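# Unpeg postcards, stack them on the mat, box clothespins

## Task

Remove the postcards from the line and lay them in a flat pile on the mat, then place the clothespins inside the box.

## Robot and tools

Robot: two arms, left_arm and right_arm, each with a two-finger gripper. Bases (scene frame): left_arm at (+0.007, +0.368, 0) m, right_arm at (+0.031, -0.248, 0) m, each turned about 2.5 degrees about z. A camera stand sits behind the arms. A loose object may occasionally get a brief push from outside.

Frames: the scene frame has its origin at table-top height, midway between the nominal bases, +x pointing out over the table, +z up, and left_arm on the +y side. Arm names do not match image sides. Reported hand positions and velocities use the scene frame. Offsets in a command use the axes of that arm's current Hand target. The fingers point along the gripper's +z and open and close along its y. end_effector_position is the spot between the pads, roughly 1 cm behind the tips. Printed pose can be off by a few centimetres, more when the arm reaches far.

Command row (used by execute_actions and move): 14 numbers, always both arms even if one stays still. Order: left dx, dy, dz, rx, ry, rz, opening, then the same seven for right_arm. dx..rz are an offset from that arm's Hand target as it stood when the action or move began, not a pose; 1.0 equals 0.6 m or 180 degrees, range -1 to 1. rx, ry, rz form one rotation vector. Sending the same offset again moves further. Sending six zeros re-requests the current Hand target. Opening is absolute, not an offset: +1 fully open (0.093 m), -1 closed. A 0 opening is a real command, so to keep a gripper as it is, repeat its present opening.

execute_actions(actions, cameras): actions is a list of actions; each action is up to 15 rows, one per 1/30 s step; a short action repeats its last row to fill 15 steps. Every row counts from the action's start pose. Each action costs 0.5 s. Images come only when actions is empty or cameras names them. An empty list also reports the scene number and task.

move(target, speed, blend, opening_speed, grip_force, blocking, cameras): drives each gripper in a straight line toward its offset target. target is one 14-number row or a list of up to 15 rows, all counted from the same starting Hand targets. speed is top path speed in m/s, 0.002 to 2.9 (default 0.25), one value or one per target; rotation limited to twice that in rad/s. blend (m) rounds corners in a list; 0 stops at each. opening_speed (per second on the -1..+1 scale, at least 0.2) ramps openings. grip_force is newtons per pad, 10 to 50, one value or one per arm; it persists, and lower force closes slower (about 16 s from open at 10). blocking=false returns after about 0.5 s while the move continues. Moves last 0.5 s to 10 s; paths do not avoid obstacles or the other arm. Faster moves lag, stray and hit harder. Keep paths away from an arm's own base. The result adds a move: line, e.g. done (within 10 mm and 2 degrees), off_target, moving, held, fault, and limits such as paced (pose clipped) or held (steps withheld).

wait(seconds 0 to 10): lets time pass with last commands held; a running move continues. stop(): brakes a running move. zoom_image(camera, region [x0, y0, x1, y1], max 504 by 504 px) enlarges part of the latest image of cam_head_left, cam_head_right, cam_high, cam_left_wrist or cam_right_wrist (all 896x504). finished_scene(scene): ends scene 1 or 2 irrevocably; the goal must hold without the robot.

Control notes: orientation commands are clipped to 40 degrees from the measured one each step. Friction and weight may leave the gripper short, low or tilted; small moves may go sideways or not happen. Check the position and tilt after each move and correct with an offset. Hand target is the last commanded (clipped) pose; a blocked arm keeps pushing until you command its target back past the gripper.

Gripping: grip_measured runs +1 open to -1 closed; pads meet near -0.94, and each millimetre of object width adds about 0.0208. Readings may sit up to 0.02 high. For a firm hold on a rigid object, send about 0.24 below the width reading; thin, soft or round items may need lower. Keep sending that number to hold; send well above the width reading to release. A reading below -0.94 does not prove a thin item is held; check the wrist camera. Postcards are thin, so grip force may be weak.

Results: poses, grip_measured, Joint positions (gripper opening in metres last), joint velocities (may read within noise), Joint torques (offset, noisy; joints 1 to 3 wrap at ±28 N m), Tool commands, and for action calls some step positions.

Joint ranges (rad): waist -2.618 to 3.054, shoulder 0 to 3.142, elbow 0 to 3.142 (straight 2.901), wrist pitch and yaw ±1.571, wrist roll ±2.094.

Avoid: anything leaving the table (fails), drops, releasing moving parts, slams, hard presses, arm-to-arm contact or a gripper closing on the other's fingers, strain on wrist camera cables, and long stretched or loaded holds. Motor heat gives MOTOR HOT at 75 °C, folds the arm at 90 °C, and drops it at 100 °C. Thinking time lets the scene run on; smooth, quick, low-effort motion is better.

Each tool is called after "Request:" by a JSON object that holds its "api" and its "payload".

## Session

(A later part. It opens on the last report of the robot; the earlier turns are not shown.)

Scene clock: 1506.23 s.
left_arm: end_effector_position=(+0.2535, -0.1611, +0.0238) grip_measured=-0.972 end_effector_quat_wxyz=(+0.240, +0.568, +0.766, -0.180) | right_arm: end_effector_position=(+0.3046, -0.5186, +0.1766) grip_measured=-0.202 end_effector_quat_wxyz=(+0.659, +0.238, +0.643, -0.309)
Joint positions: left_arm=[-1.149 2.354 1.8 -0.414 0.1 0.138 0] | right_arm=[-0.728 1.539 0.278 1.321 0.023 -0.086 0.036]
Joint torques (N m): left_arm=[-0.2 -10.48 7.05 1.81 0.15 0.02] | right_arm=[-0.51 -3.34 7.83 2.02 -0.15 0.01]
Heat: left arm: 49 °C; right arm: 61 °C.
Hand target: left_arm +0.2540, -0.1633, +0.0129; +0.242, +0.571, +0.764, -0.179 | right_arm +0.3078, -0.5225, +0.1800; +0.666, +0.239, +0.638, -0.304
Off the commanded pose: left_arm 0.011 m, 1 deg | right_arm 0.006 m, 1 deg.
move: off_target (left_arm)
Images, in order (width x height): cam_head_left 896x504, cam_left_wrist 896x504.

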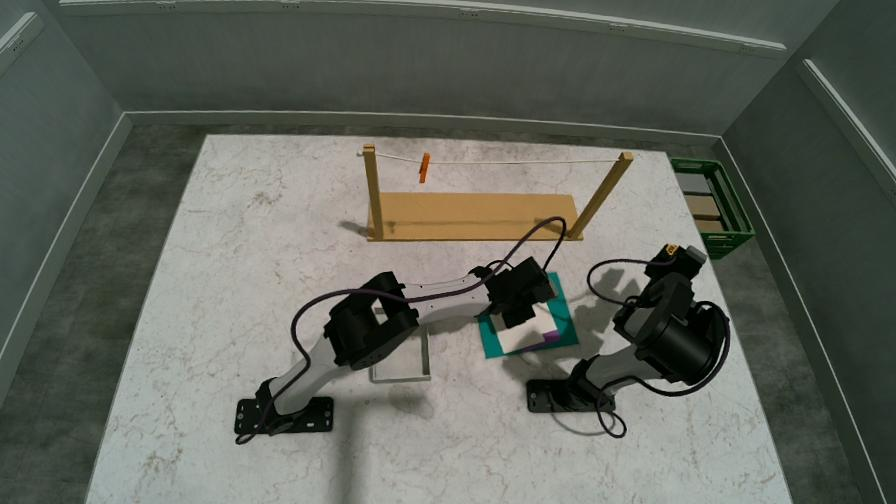

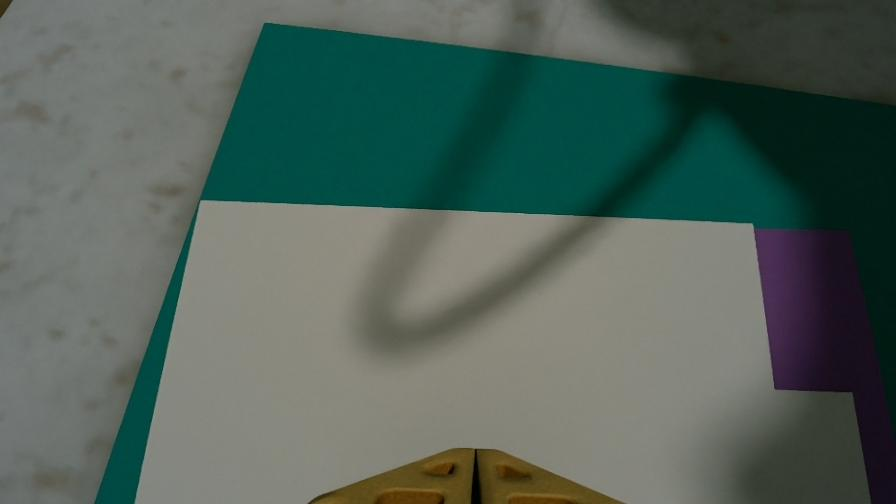

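Request:
{"api": "move", "payload": {"target": [[0.0057,0,0.0082,0,0,0,-1,0,0,0,0,0,0,-0.2],[0.0057,-0.032,0.0082,0,0,0,-1,0,0,0,0,0,0,-0.2]], "speed": 0.03, "cameras": ["cam_left_wrist"]}}

Scene clock: 1510.10 s.
left_arm: end_effector_position=(+0.2398, -0.1727, +0.0217) grip_measured=-0.972 end_effector_quat_wxyz=(+0.253, +0.572, +0.757, -0.188) | right_arm: end_effector_position=(+0.3046, -0.5186, +0.1766) grip_measured=-0.202 end_effector_quat_wxyz=(+0.659, +0.238, +0.643, -0.309)
Joint positions: left_arm=[-1.183 2.357 1.777 -0.356 0.088 0.126 0] | right_arm=[-0.728 1.539 0.278 1.321 0.023 -0.086 0.036]
Joint torques (N m): left_arm=[-0.68 -10.99 6.28 1.59 0.03 -0.14] | right_arm=[-0.54 -3.29 7.84 2.02 -0.15 0]
Heat: left arm: 49 °C; right arm: 60 °C.
Hand target: left_arm +0.2358, -0.1687, +0.0068; +0.242, +0.571, +0.764, -0.179 | right_arm +0.3078, -0.5225, +0.1800; +0.666, +0.239, +0.638, -0.304
Off the commanded pose: left_arm 0.016 m, 2 deg | right_arm 0.006 m, 1 deg.
move: off_target (left_arm)
Images, in order (width x height): cam_left_wrist 896x504.

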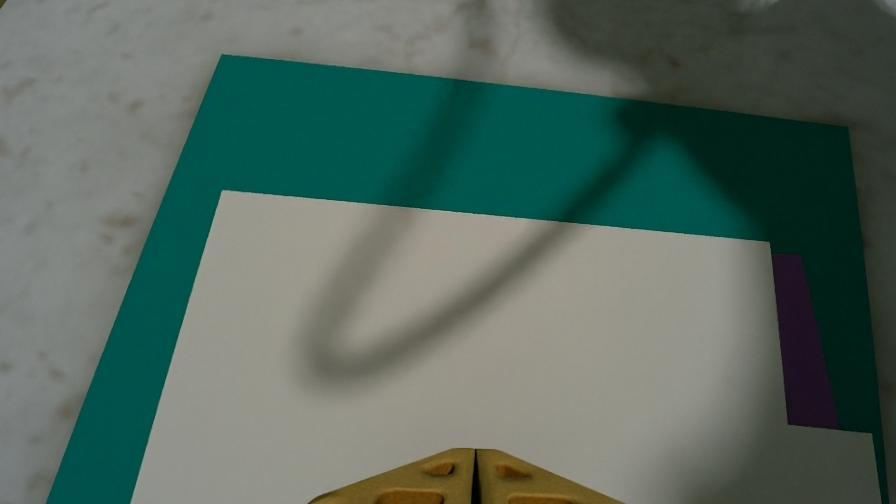

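Request:
{"api": "move", "payload": {"target": [[-0.0268,0,-0.0382,0,0,0,-1,0,0,0,0,0,0,-0.2],[0.045,-0.0227,-0.0885,0,0,0,-1,0,0,0,0,0,0,-0.2],[0.0718,-0.0227,-0.0503,0,0,0,-1,0,0,0,0,0,0,-0.2]], "speed": 0.05, "blend": [0.004,0.004,0], "cameras": ["cam_left_wrist"]}}

Scene clock: 1533.93 s.
left_arm: end_effector_position=(+0.2105, -0.1282, +0.0199) grip_measured=-0.972 end_effector_quat_wxyz=(+0.251, +0.573, +0.756, -0.191) | right_arm: end_effector_position=(+0.3046, -0.5186, +0.1767) grip_measured=-0.202 end_effector_quat_wxyz=(+0.659, +0.238, +0.643, -0.309)
Joint positions: left_arm=[-1.198 2.169 1.444 -0.209 0.086 0.113 0] | right_arm=[-0.728 1.539 0.278 1.321 0.023 -0.086 0.036]
Joint torques (N m): left_arm=[-0.54 -9.76 5.81 1.58 -0.03 -0.17] | right_arm=[-0.55 -3.29 7.87 2.02 -0.14 0]
Heat: left arm: 55 °C; right arm: 60 °C.
Hand target: left_arm +0.2078, -0.1221, +0.0069; +0.242, +0.571, +0.764, -0.179 | right_arm +0.3078, -0.5225, +0.1801; +0.666, +0.239, +0.638, -0.304
Off the commanded pose: left_arm 0.015 m, 2 deg | right_arm 0.006 m, 1 deg.
move: off_target (left_arm)
Images, in order (width x height): cam_left_wrist 896x504.

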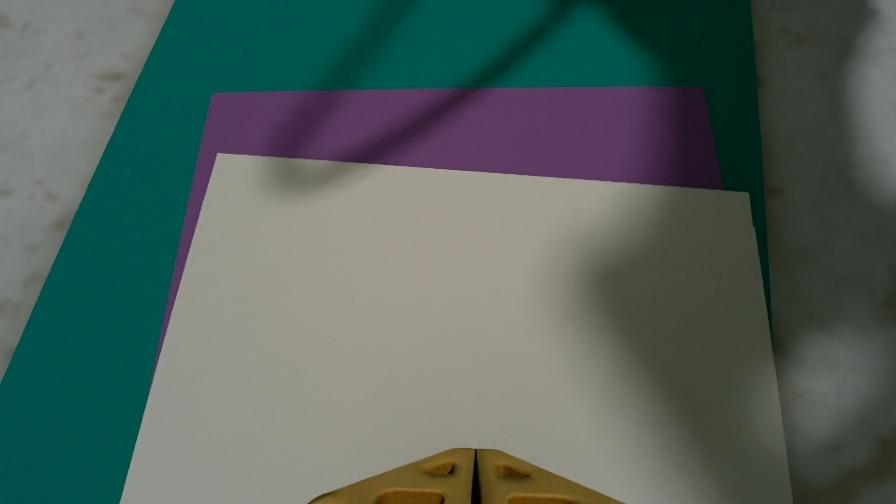

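Request:
{"api": "move", "payload": {"target": [-0.041,0.0149,0.0287,0,0,0,-1,0,0,0,0,0,0,-0.2], "speed": 0.03, "cameras": ["cam_left_wrist"]}}

Scene clock: 1538.83 s.
left_arm: end_effector_position=(+0.2214, -0.1529, +0.0215) grip_measured=-0.972 end_effector_quat_wxyz=(+0.256, +0.572, +0.755, -0.194) | right_arm: end_effector_position=(+0.3046, -0.5186, +0.1767) grip_measured=-0.202 end_effector_quat_wxyz=(+0.659, +0.238, +0.643, -0.309)
Joint positions: left_arm=[-1.198 2.255 1.591 -0.258 0.086 0.113 0] | right_arm=[-0.728 1.539 0.278 1.321 0.023 -0.086 0.036]
Joint torques (N m): left_arm=[0.44 -8.96 8.85 1.33 0.03 -0.08] | right_arm=[-0.53 -3.3 7.83 2.03 -0.14 0]
Heat: left arm: 54 °C; right arm: 60 °C.
Hand target: left_arm +0.2249, -0.1485, +0.0070; +0.242, +0.571, +0.764, -0.179 | right_arm +0.3078, -0.5225, +0.1801; +0.666, +0.239, +0.638, -0.304
Off the commanded pose: left_arm 0.016 m, 3 deg | right_arm 0.006 m, 1 deg.
move: off_target (left_arm)
Images, in order (width x height): cam_left_wrist 896x504.

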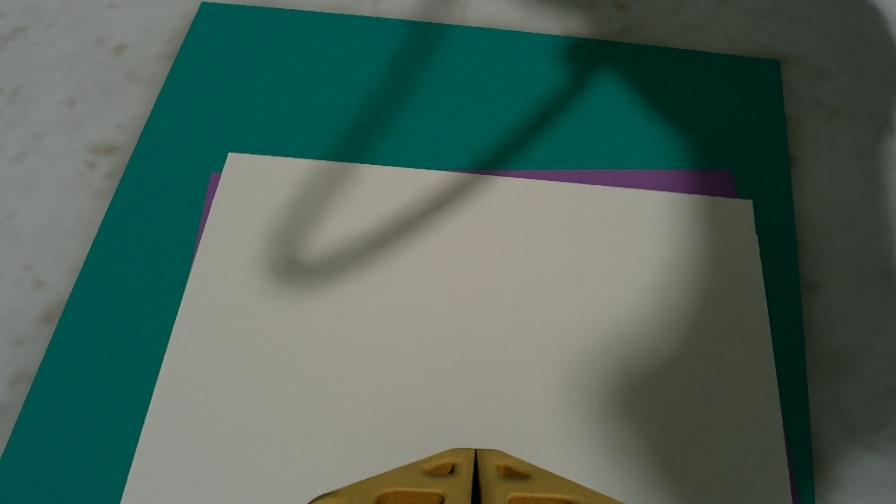

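Request:
{"api": "move", "payload": {"target": [[-0.0327,-0.0067,-0.038,0,0,0,-1,0,0,0,0,0,0,-0.2],[-0.128,-0.0067,-0.1747,0,0,0,-1,0,0,0,0,0,0,-0.2]], "speed": 0.08, "blend": 0.005, "cameras": ["cam_left_wrist","cam_head_left"]}}

Scene clock: 1544.20 s.
left_arm: end_effector_position=(+0.2204, -0.1502, +0.1079) grip_measured=-0.972 end_effector_quat_wxyz=(+0.218, +0.578, +0.767, -0.172) | right_arm: end_effector_position=(+0.3046, -0.5186, +0.1767) grip_measured=-0.202 end_effector_quat_wxyz=(+0.659, +0.238, +0.643, -0.309)
Joint positions: left_arm=[-1.198 2.223 1.942 -0.733 0.084 0.113 0] | right_arm=[-0.728 1.539 0.278 1.321 0.023 -0.086 0.036]
Joint torques (N m): left_arm=[-0.49 -14.97 9.62 1.35 -0.01 -0.18] | right_arm=[-0.53 -3.28 7.83 2.01 -0.14 0.01]
Heat: left arm: 56 °C; right arm: 60 °C.
Hand target: left_arm +0.2215, -0.1523, +0.1370; +0.242, +0.571, +0.764, -0.179 | right_arm +0.3078, -0.5225, +0.1801; +0.666, +0.239, +0.638, -0.304
Off the commanded pose: left_arm 0.029 m, 3 deg | right_arm 0.006 m, 1 deg.
move: off_target (left_arm)
Images, in order (width x height): cam_head_left 896x504, cam_left_wrist 896x504.

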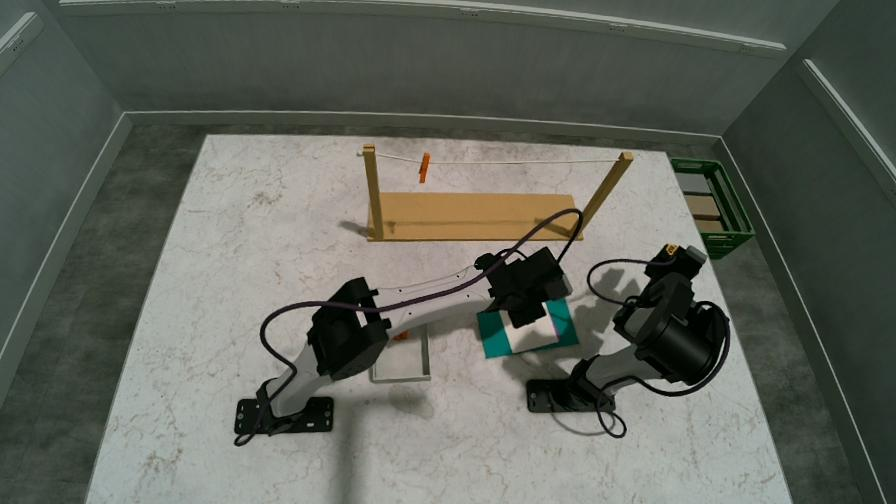

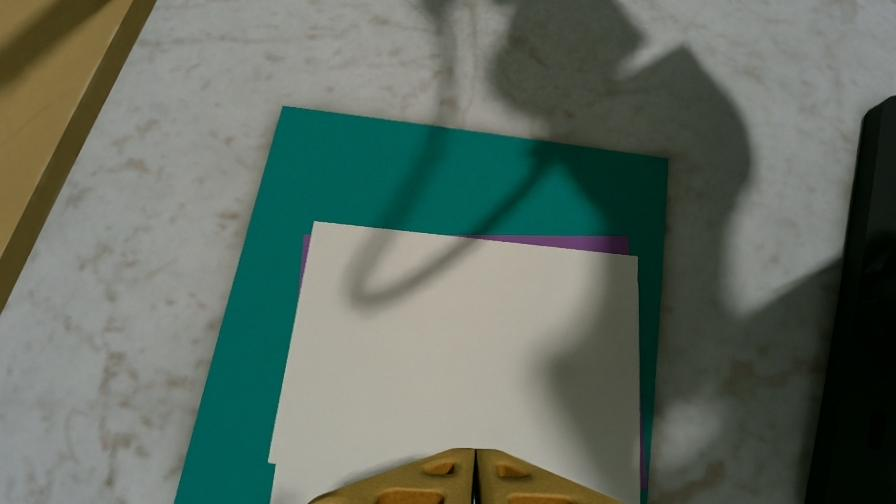

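Request:
{"api": "move", "payload": {"target": [[0.2347,-0.0333,-0.415,0,-0.306,0,-1,0,0,0,0,0,0,-0.2],[0.376,0.182,-0.514,-0.1886,-0.2945,-0.0984,-1,0,0,0,0,0,0,-0.2],[0.5687,0.2733,-0.6285,-0.376,-0.261,-0.1955,0.05,0,0,0,0,0,0,-0.2]], "speed": 0.2, "blend": 0.04, "cameras": ["cam_head_left","cam_head_right","cam_high"]}}

Request:
{"api": "zoom_image", "payload": {"camera": "cam_head_left", "region": [360, 250, 600, 385]}}

Request:
{"api": "zoom_image", "payload": {"camera": "cam_head_right", "region": [340, 130, 480, 260]}}

Scene clock: 1559.50 s.
left_arm: end_effector_position=(+0.2378, +0.3664, +0.2525) grip_measured=+0.048 end_effector_quat_wxyz=(+0.709, +0.009, +0.705, -0.001) | right_arm: end_effector_position=(+0.3046, -0.5186, +0.1767) grip_measured=-0.202 end_effector_quat_wxyz=(+0.659, +0.238, +0.643, -0.309)
Joint positions: left_arm=[-0.027 0.131 0.313 -0.178 0.03 0.01 0.047] | right_arm=[-0.728 1.539 0.278 1.321 0.023 -0.086 0.036]
Joint torques (N m): left_arm=[0.34 1.65 7.19 2.16 -0.03 -0.17] | right_arm=[-0.55 -3.32 7.82 2.02 -0.15 0]
Heat: left arm: 59 °C; right arm: 59 °C.
Hand target: left_arm +0.2379, +0.3696, +0.2503; +0.708, -0.001, +0.706, +0.001 | right_arm +0.3078, -0.5225, +0.1801; +0.666, +0.239, +0.638, -0.304
Off the commanded pose: left_arm 0.004 m, 1 deg | right_arm 0.006 m, 1 deg.
move: done
Images, in order (width x height): cam_head_left 896x504, cam_head_right 896x504, cam_high 896x504.

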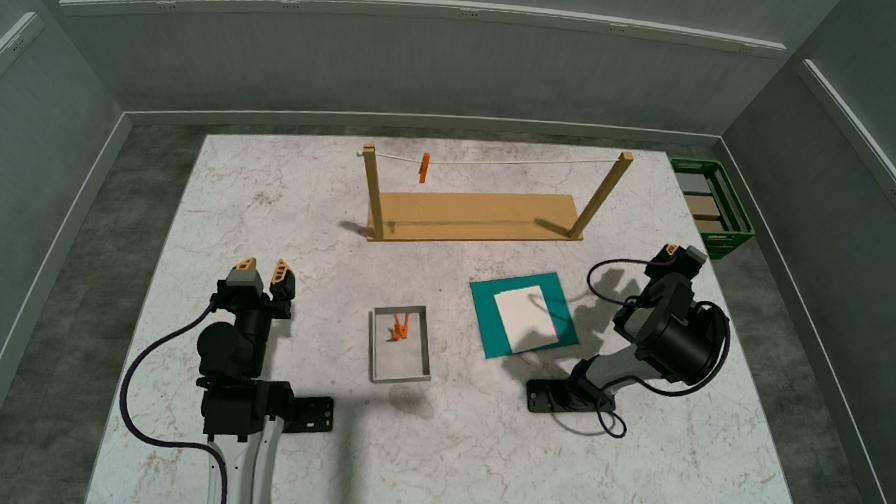

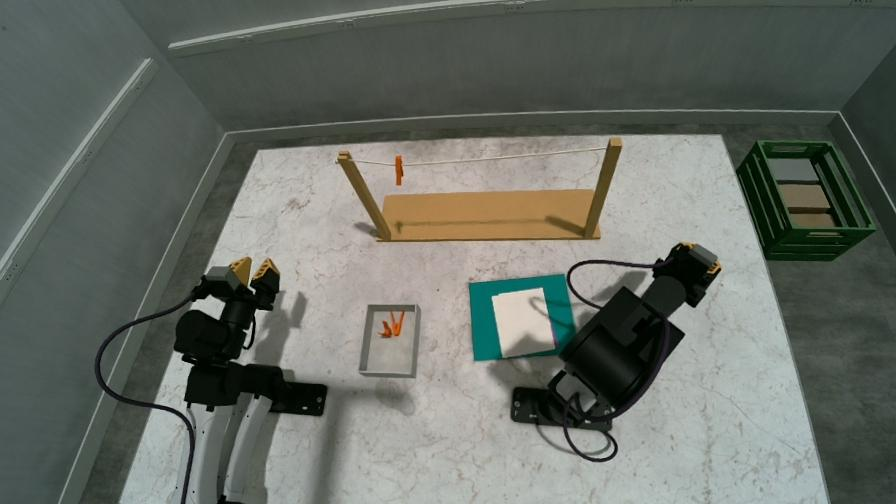

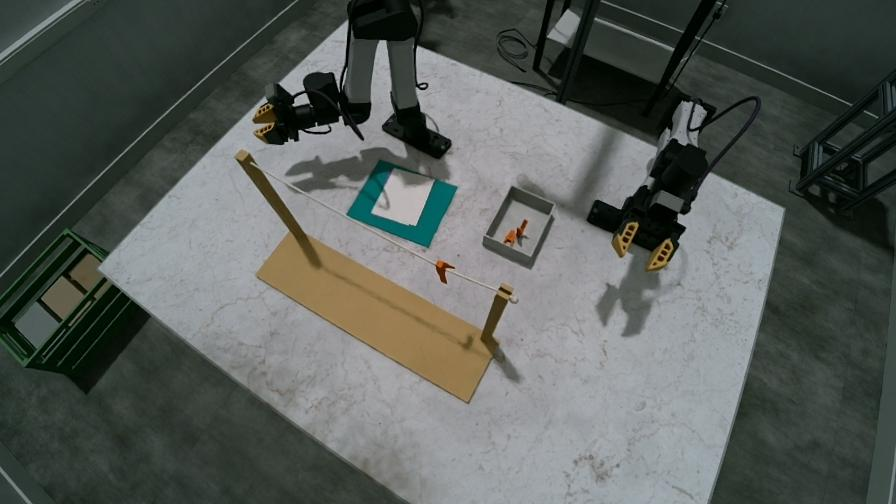

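Scaled by 2.100 from the camera's 896x504 image, which has a finer 1280x720 frame.

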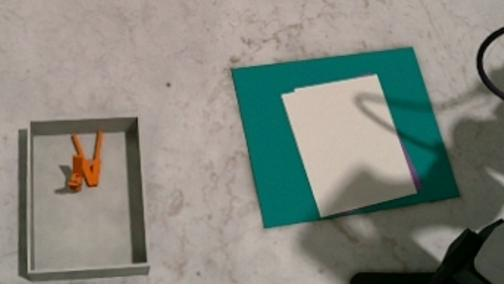

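Scaled by 3.600 from the camera's 896x504 image, which has a finer 1280x720 frame.

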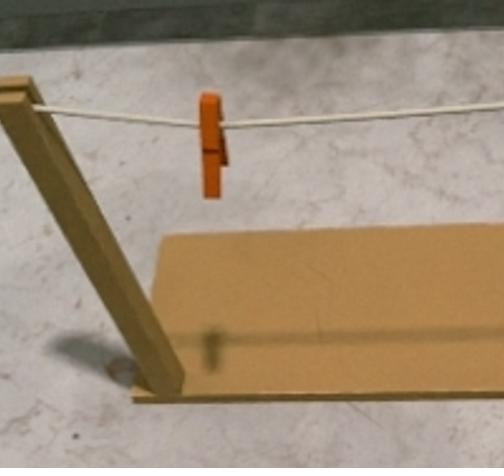

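Request:
{"api": "move", "payload": {"target": [[0,0,0,0,0,0,0.05,-0.291,0.268,-0.2885,-0.251,0.013,0.030,0.1],[0,0,0,0,0,0,0.05,-0.281,0.481,-0.4087,-0.584,-0.004,0.037,0.1],[0,0,0,0,0,0,0.05,-0.261,0.630,-0.4525,-0.389,-0.632,-0.317,0.1]], "speed": 0.2, "blend": 0.03, "cameras": ["cam_head_left","cam_right_wrist"]}}

Scene clock: 1589.77 s.
left_arm: end_effector_position=(+0.2378, +0.3664, +0.2525) grip_measured=+0.048 end_effector_quat_wxyz=(+0.709, +0.009, +0.705, -0.001) | right_arm: end_effector_position=(+0.3834, -0.0531, +0.2849) grip_measured=+0.098 end_effector_quat_wxyz=(+0.672, -0.702, -0.071, -0.225)
Joint positions: left_arm=[-0.027 0.131 0.313 -0.178 0.03 0.01 0.047] | right_arm=[0.138 1.53 0.907 0.638 -1.253 -1.981 0.05]
Joint torques (N m): left_arm=[0.36 1.63 7.21 2.16 -0.05 -0.17] | right_arm=[0.57 -6.15 10.44 1.24 -0.05 -0.14]
Heat: left arm: 48 °C; right arm: 61 °C.
Hand target: left_arm +0.2379, +0.3696, +0.2503; +0.708, -0.001, +0.706, +0.001 | right_arm +0.3846, -0.0502, +0.2902; +0.672, -0.701, -0.078, -0.225
Off the commanded pose: left_arm 0.004 m, 1 deg | right_arm 0.006 m, 1 deg.
move: done
Images, in order (width x height): cam_head_left 896x504, cam_right_wrist 896x504.

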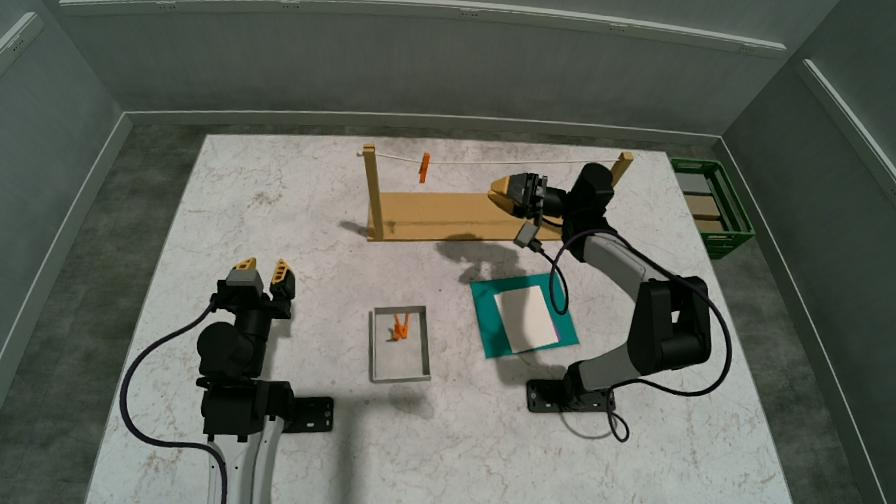

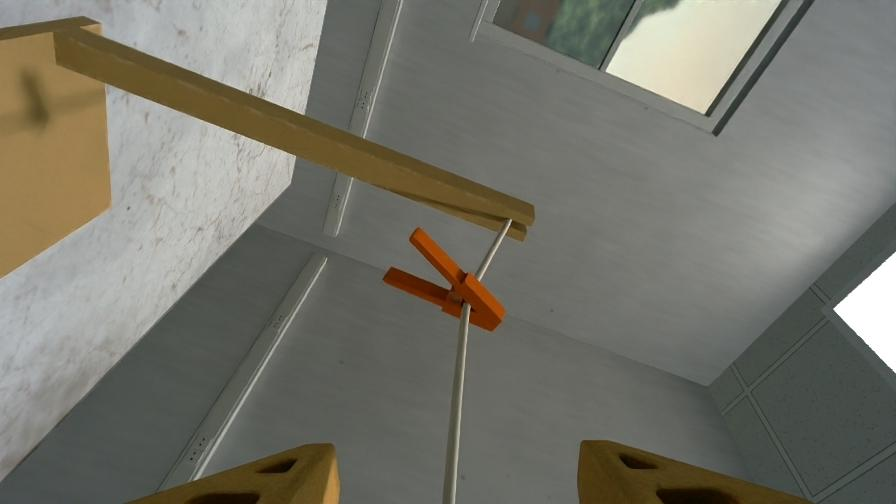

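Request:
{"api": "move", "payload": {"target": [0,0,0,0,0,0,0.05,0,0.0133,0.133,0,0,0,0.1], "speed": 0.06, "cameras": ["cam_head_left","cam_right_wrist"]}}

Scene clock: 1600.30 s.
left_arm: end_effector_position=(+0.2378, +0.3664, +0.2525) grip_measured=+0.048 end_effector_quat_wxyz=(+0.709, +0.009, +0.705, -0.001) | right_arm: end_effector_position=(+0.3998, +0.0235, +0.2831) grip_measured=+0.098 end_effector_quat_wxyz=(+0.673, -0.701, -0.076, -0.224)
Joint positions: left_arm=[-0.027 0.131 0.313 -0.178 0.03 0.01 0.047] | right_arm=[0.352 1.657 1.03 0.638 -1.049 -1.991 0.05]
Joint torques (N m): left_arm=[0.35 1.66 7.19 2.17 -0.04 -0.16] | right_arm=[0.46 -6.04 10.56 1.51 0.03 -0.15]
Heat: left arm: 47 °C; right arm: 63 °C.
Hand target: left_arm +0.2379, +0.3696, +0.2503; +0.708, -0.001, +0.706, +0.001 | right_arm +0.4048, +0.0272, +0.2834; +0.672, -0.701, -0.078, -0.225
Off the commanded pose: left_arm 0.004 m, 1 deg | right_arm 0.006 m, 0 deg.
move: done
Images, in order (width x height): cam_head_left 896x504, cam_right_wrist 896x504.

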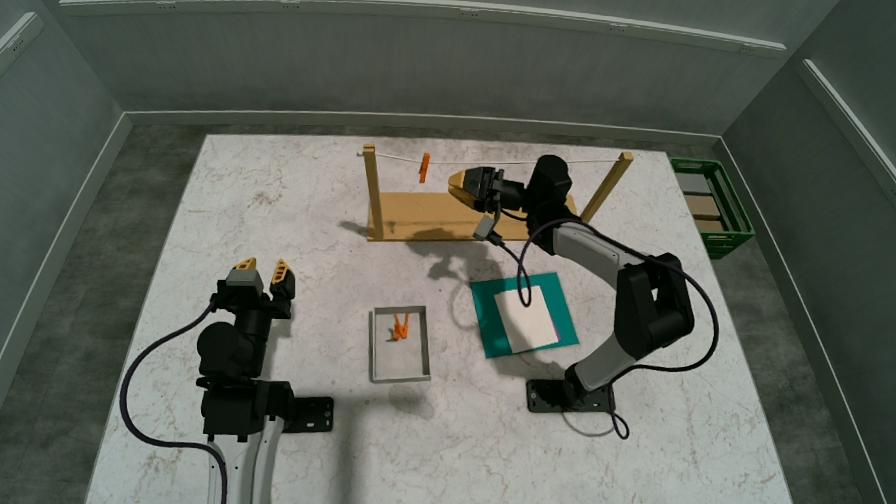

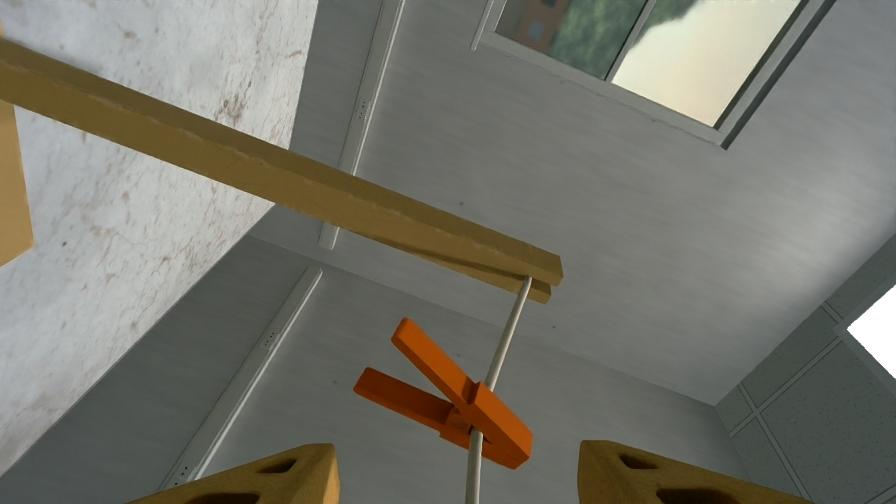

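Request:
{"api": "move", "payload": {"target": [[0,0,0,0,0,0,0.05,0,0,0,0,0,0,1],[0,0,0,0,0,0,0.05,0.0133,0.0117,0.04,0,0,0,1]], "speed": 0.06, "cameras": ["cam_right_wrist"]}}

Scene clock: 1613.37 s.
left_arm: end_effector_position=(+0.2378, +0.3664, +0.2525) grip_measured=+0.048 end_effector_quat_wxyz=(+0.709, +0.009, +0.705, -0.001) | right_arm: end_effector_position=(+0.4150, +0.0444, +0.2811) grip_measured=+1.000 end_effector_quat_wxyz=(+0.673, -0.701, -0.076, -0.224)
Joint positions: left_arm=[-0.027 0.131 0.313 -0.178 0.03 0.01 0.047] | right_arm=[0.393 1.737 1.111 0.638 -1.007 -1.991 0.093]
Joint torques (N m): left_arm=[0.36 1.65 7.2 2.16 -0.04 -0.16] | right_arm=[0.46 -6.75 10.61 1.52 0.01 -0.15]
Heat: left arm: 47 °C; right arm: 65 °C.
Hand target: left_arm +0.2379, +0.3696, +0.2503; +0.708, -0.001, +0.706, +0.001 | right_arm +0.4199, +0.0484, +0.2803; +0.672, -0.701, -0.077, -0.225
Off the commanded pose: left_arm 0.004 m, 1 deg | right_arm 0.006 m, 0 deg.
move: done
Images, in order (width x height): cam_right_wrist 896x504.

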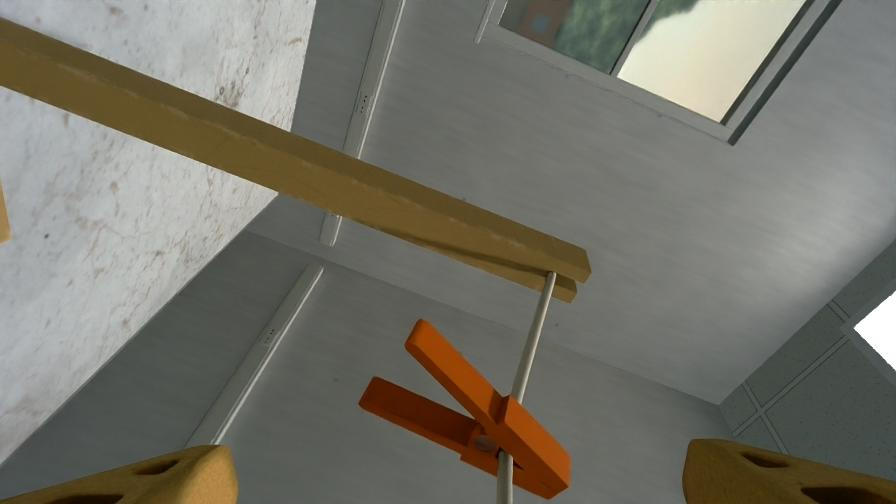

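Request:
{"api": "move", "payload": {"target": [0,0,0,0,0,0,0.05,0,0,0.083,0,0,0,1], "speed": 0.05, "cameras": ["cam_right_wrist","cam_head_left"]}}

Scene clock: 1617.97 s.
left_arm: end_effector_position=(+0.2378, +0.3664, +0.2525) grip_measured=+0.048 end_effector_quat_wxyz=(+0.709, +0.009, +0.705, -0.001) | right_arm: end_effector_position=(+0.4257, +0.0922, +0.2848) grip_measured=+1.000 end_effector_quat_wxyz=(+0.675, -0.697, -0.080, -0.228)
Joint positions: left_arm=[-0.027 0.131 0.313 -0.178 0.03 0.01 0.047] | right_arm=[0.496 1.837 1.242 0.619 -0.904 -1.992 0.093]
Joint torques (N m): left_arm=[0.32 1.63 7.2 2.17 -0.04 -0.16] | right_arm=[0.43 -7.62 10.82 1.49 0 -0.16]
Heat: left arm: 47 °C; right arm: 64 °C.
Hand target: left_arm +0.2379, +0.3696, +0.2503; +0.708, -0.001, +0.706, +0.001 | right_arm +0.4304, +0.0971, +0.2805; +0.672, -0.701, -0.077, -0.225
Off the commanded pose: left_arm 0.004 m, 1 deg | right_arm 0.008 m, 1 deg.
move: done
Images, in order (width x height): cam_head_left 896x504, cam_right_wrist 896x504.

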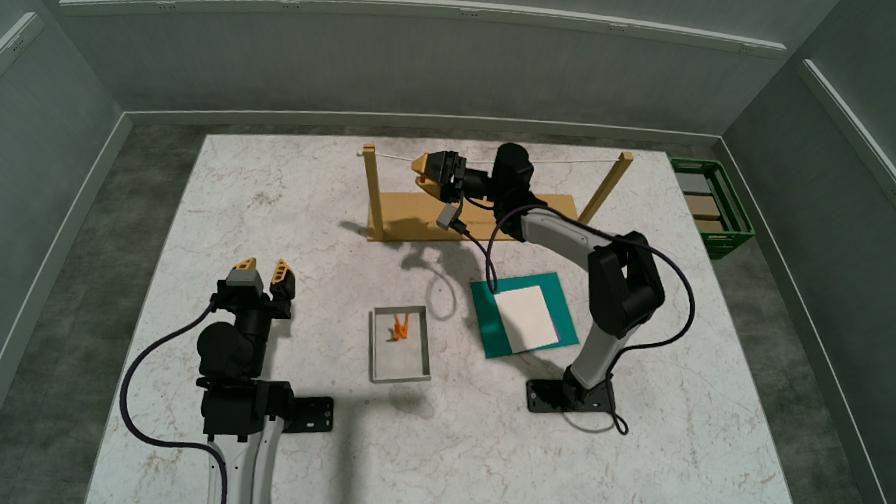

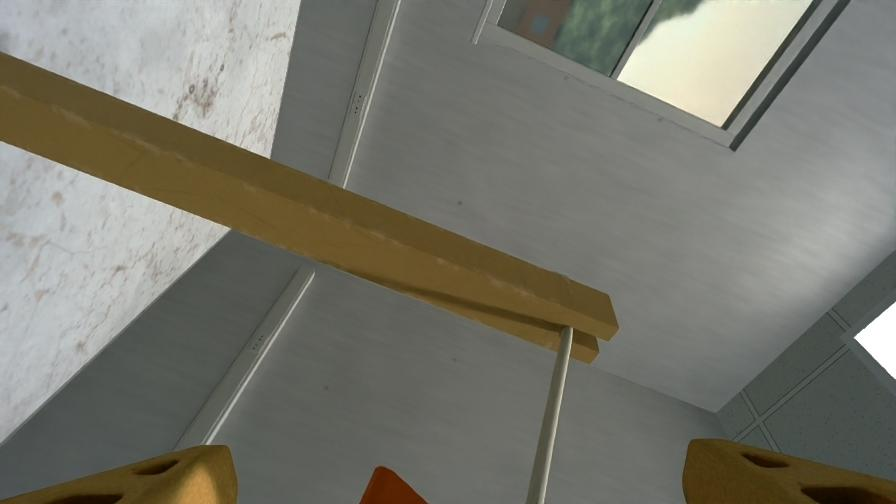

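Request:
{"api": "move", "payload": {"target": [0,0,0,0,0,0,0.05,0,0,0,0,0,0,0.0], "opening_speed": 0.5, "cameras": ["cam_right_wrist","cam_head_right"]}}

Scene clock: 1623.13 s.
left_arm: end_effector_position=(+0.2378, +0.3664, +0.2525) grip_measured=+0.048 end_effector_quat_wxyz=(+0.709, +0.009, +0.705, -0.001) | right_arm: end_effector_position=(+0.4258, +0.0922, +0.2845) grip_measured=+0.002 end_effector_quat_wxyz=(+0.674, -0.698, -0.079, -0.229)
Joint positions: left_arm=[-0.027 0.131 0.313 -0.178 0.03 0.01 0.047] | right_arm=[0.496 1.837 1.242 0.618 -0.903 -1.992 0.045]
Joint torques (N m): left_arm=[0.36 1.69 7.17 2.17 -0.04 -0.16] | right_arm=[0.44 -7.6 10.8 1.49 0 -0.15]
Heat: left arm: 47 °C; right arm: 64 °C.
Hand target: left_arm +0.2379, +0.3696, +0.2503; +0.708, -0.001, +0.706, +0.001 | right_arm +0.4304, +0.0971, +0.2806; +0.672, -0.701, -0.078, -0.225
Off the commanded pose: left_arm 0.004 m, 1 deg | right_arm 0.008 m, 1 deg.
move: done
Images, in order (width x height): cam_head_right 896x504, cam_right_wrist 896x504.

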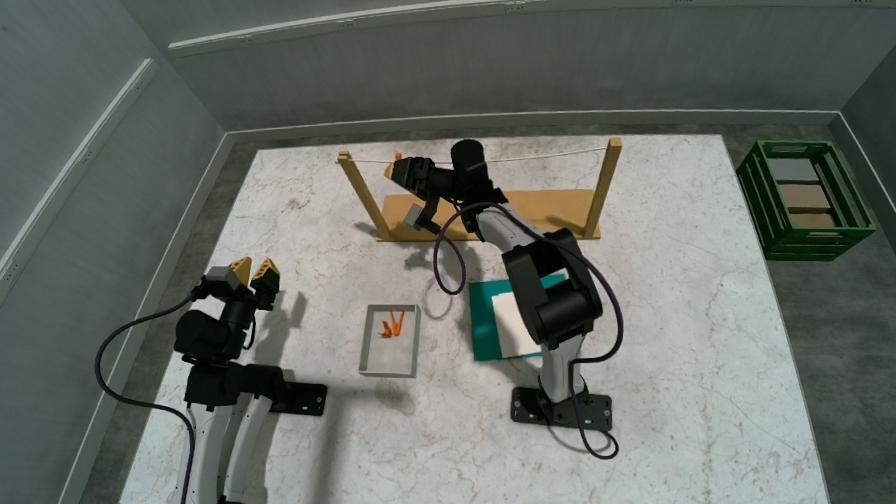

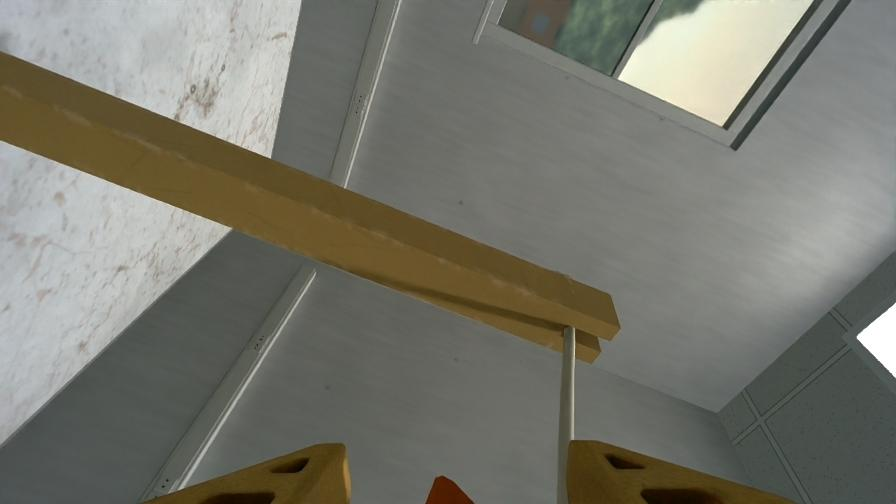

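Request:
{"api": "move", "payload": {"target": [0,0,0,0,0,0,0.05,0,0,0,0,0,0,-0.35], "opening_speed": 0.5, "cameras": ["cam_right_wrist"]}}

Scene clock: 1625.97 s.
left_arm: end_effector_position=(+0.2378, +0.3664, +0.2525) grip_measured=+0.048 end_effector_quat_wxyz=(+0.709, +0.009, +0.705, -0.001) | right_arm: end_effector_position=(+0.4259, +0.0922, +0.2844) grip_measured=-0.348 end_effector_quat_wxyz=(+0.674, -0.698, -0.079, -0.229)
Joint positions: left_arm=[-0.027 0.131 0.313 -0.178 0.03 0.01 0.047] | right_arm=[0.496 1.837 1.242 0.617 -0.902 -1.993 0.028]
Joint torques (N m): left_arm=[0.32 1.65 7.21 2.16 -0.04 -0.16] | right_arm=[0.44 -7.61 10.8 1.51 0.01 -0.15]
Heat: left arm: 47 °C; right arm: 64 °C.
Hand target: left_arm +0.2379, +0.3696, +0.2503; +0.708, -0.001, +0.706, +0.001 | right_arm +0.4304, +0.0971, +0.2805; +0.672, -0.701, -0.077, -0.225
Off the commanded pose: left_arm 0.004 m, 1 deg | right_arm 0.008 m, 1 deg.
move: done
Images, in order (width x height): cam_right_wrist 896x504.

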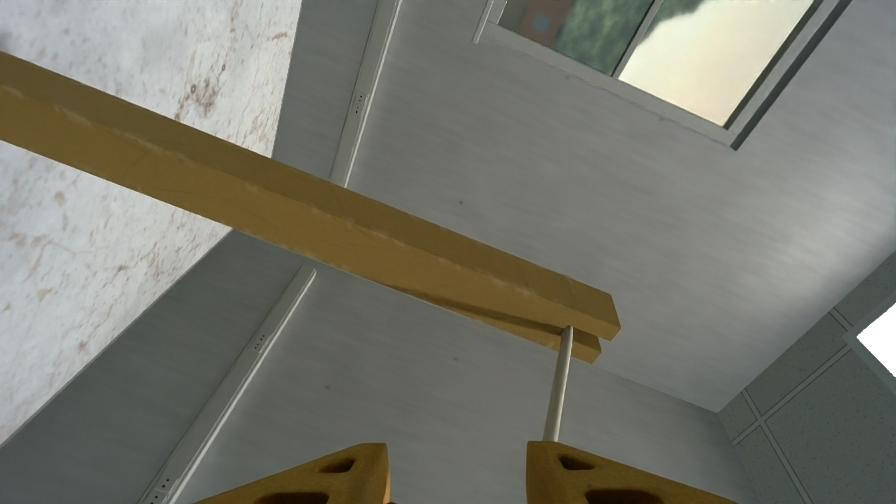

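Request:
{"api": "zoom_image", "payload": {"camera": "cam_right_wrist", "region": [340, 400, 600, 504]}}

Request:
{"api": "execute_actions", "payload": {"actions": [], "cameras": ["cam_head_left","cam_head_right","cam_high","cam_left_wrist"]}}

Request:
{"api": "zoom_image", "payload": {"camera": "cam_left_wrist", "region": [600, 150, 896, 350]}}

Request:
{"api": "zoom_image", "payload": {"camera": "cam_high", "region": [380, 200, 530, 320]}}

Scaled by 1.938 from the camera's 896x504 image, which has a finer 1280x720 frame.

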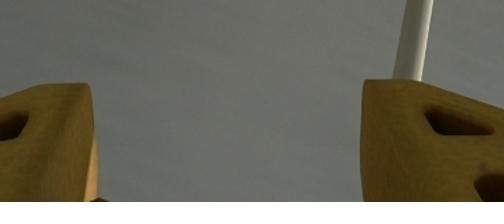

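Scene clock: 1628.73 s.
left_arm: end_effector_position=(+0.2378, +0.3664, +0.2525) grip_measured=+0.048 end_effector_quat_wxyz=(+0.709, +0.009, +0.705, -0.001) | right_arm: end_effector_position=(+0.4259, +0.0922, +0.2844) grip_measured=-0.348 end_effector_quat_wxyz=(+0.674, -0.698, -0.079, -0.229)
Joint positions: left_arm=[-0.027 0.131 0.313 -0.178 0.03 0.01 0.047] | right_arm=[0.496 1.837 1.242 0.617 -0.902 -1.993 0.028]
Joint velocities: within noise
Joint torques (N m): left_arm=[0.36 1.65 7.19 2.17 -0.03 -0.17] | right_arm=[0.43 -7.61 10.81 1.51 0 -0.15]
Heat: left arm: 47 °C; right arm: 64 °C.
Hand target: left_arm +0.2379, +0.3696, +0.2503; +0.708, -0.001, +0.706, +0.001 | right_arm +0.4304, +0.0971, +0.2805; +0.672, -0.701, -0.077, -0.225
Tool commands: left_gripper/opening=+0.05 right_gripper/opening=-0.35
Off the commanded pose: left_arm 0.004 m, 1 deg | right_arm 0.008 m, 1 deg.
Images, in order (width x height): cam_head_left 896x504, cam_head_right 896x504, cam_high 896x504, cam_left_wrist 896x504.

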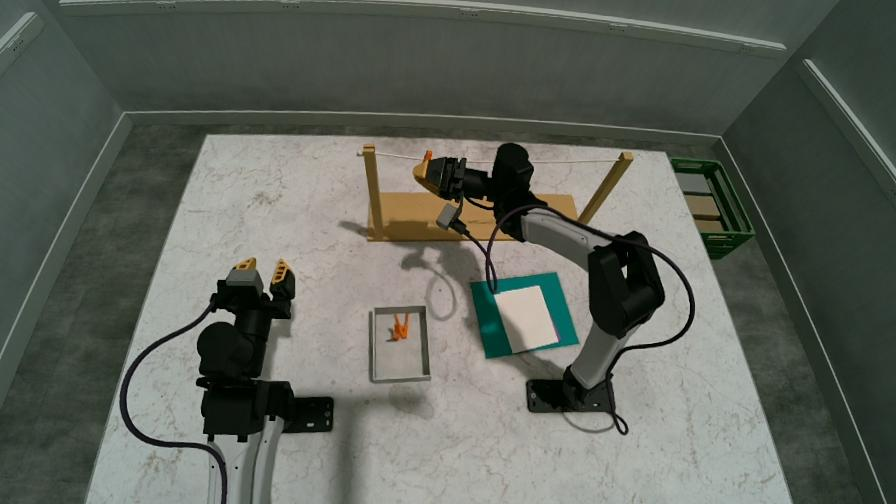

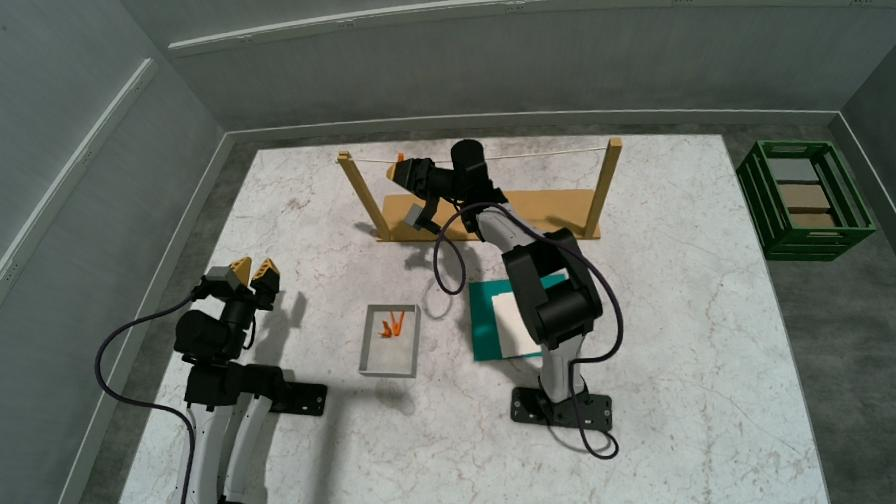

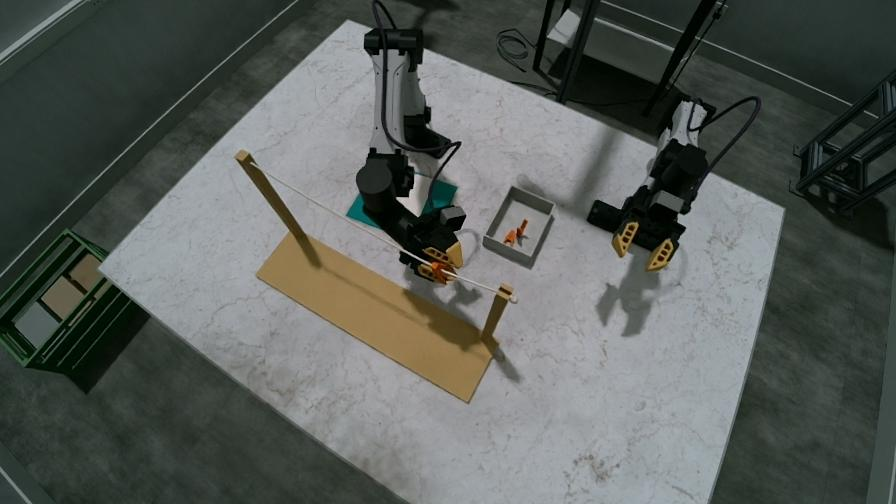

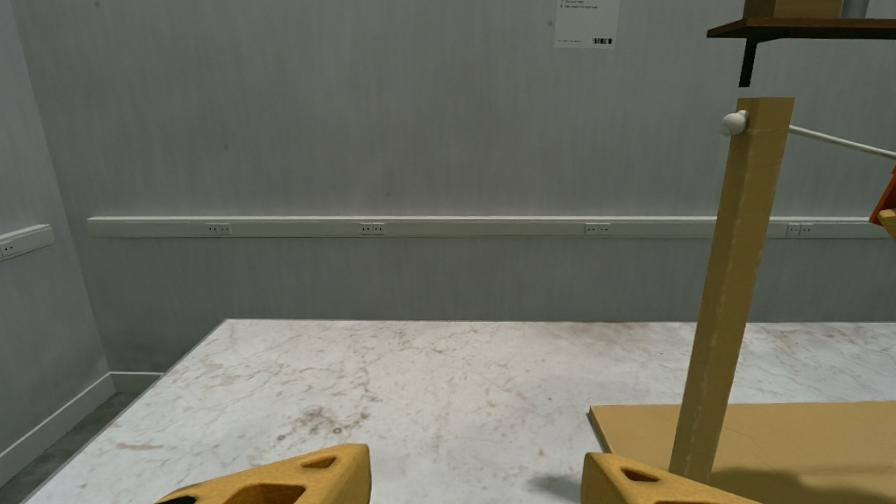

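Scaled by 1.703 from the camera's 896x504 image, which has a finer 1280x720 frame.

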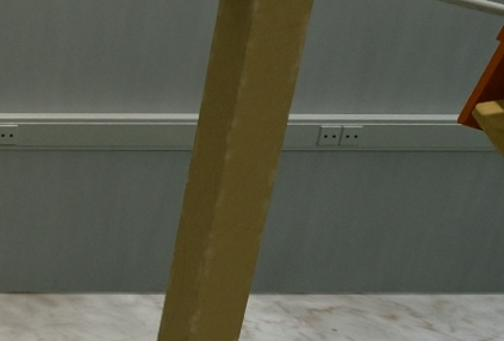

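Scaled by 3.360 from the camera's 896x504 image, which has a finer 1280x720 frame.

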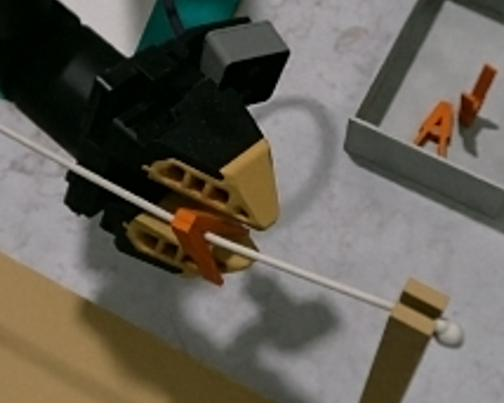

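Request:
{"api": "zoom_image", "payload": {"camera": "cam_high", "region": [405, 235, 475, 295]}}

Request:
{"api": "zoom_image", "payload": {"camera": "cam_head_left", "region": [400, 135, 480, 205]}}

Request:
{"api": "zoom_image", "payload": {"camera": "cam_head_right", "region": [370, 135, 450, 205]}}

Scaled by 7.200 from the camera's 896x504 image, which has a finer 1280x720 frame.

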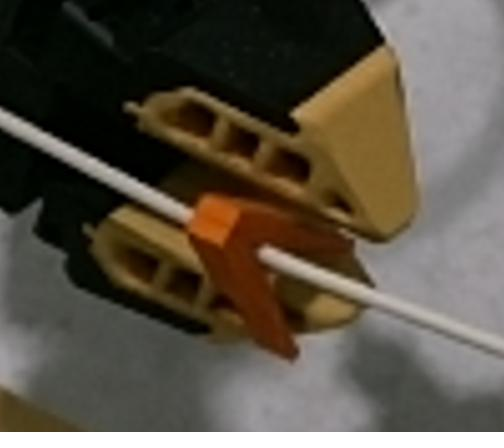

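Scaled by 6.300 from the camera's 896x504 image, which has a finer 1280x720 frame.

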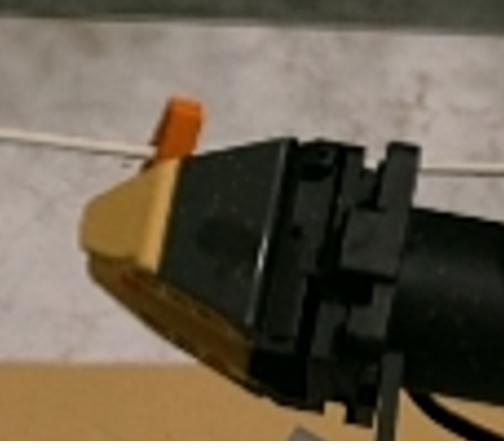

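Scaled by 6.300 from the camera's 896x504 image, which has a finer 1280x720 frame.

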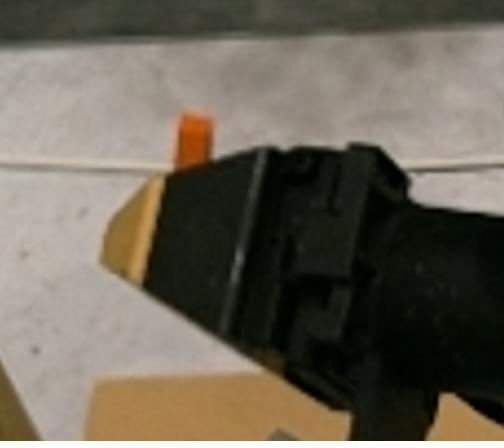

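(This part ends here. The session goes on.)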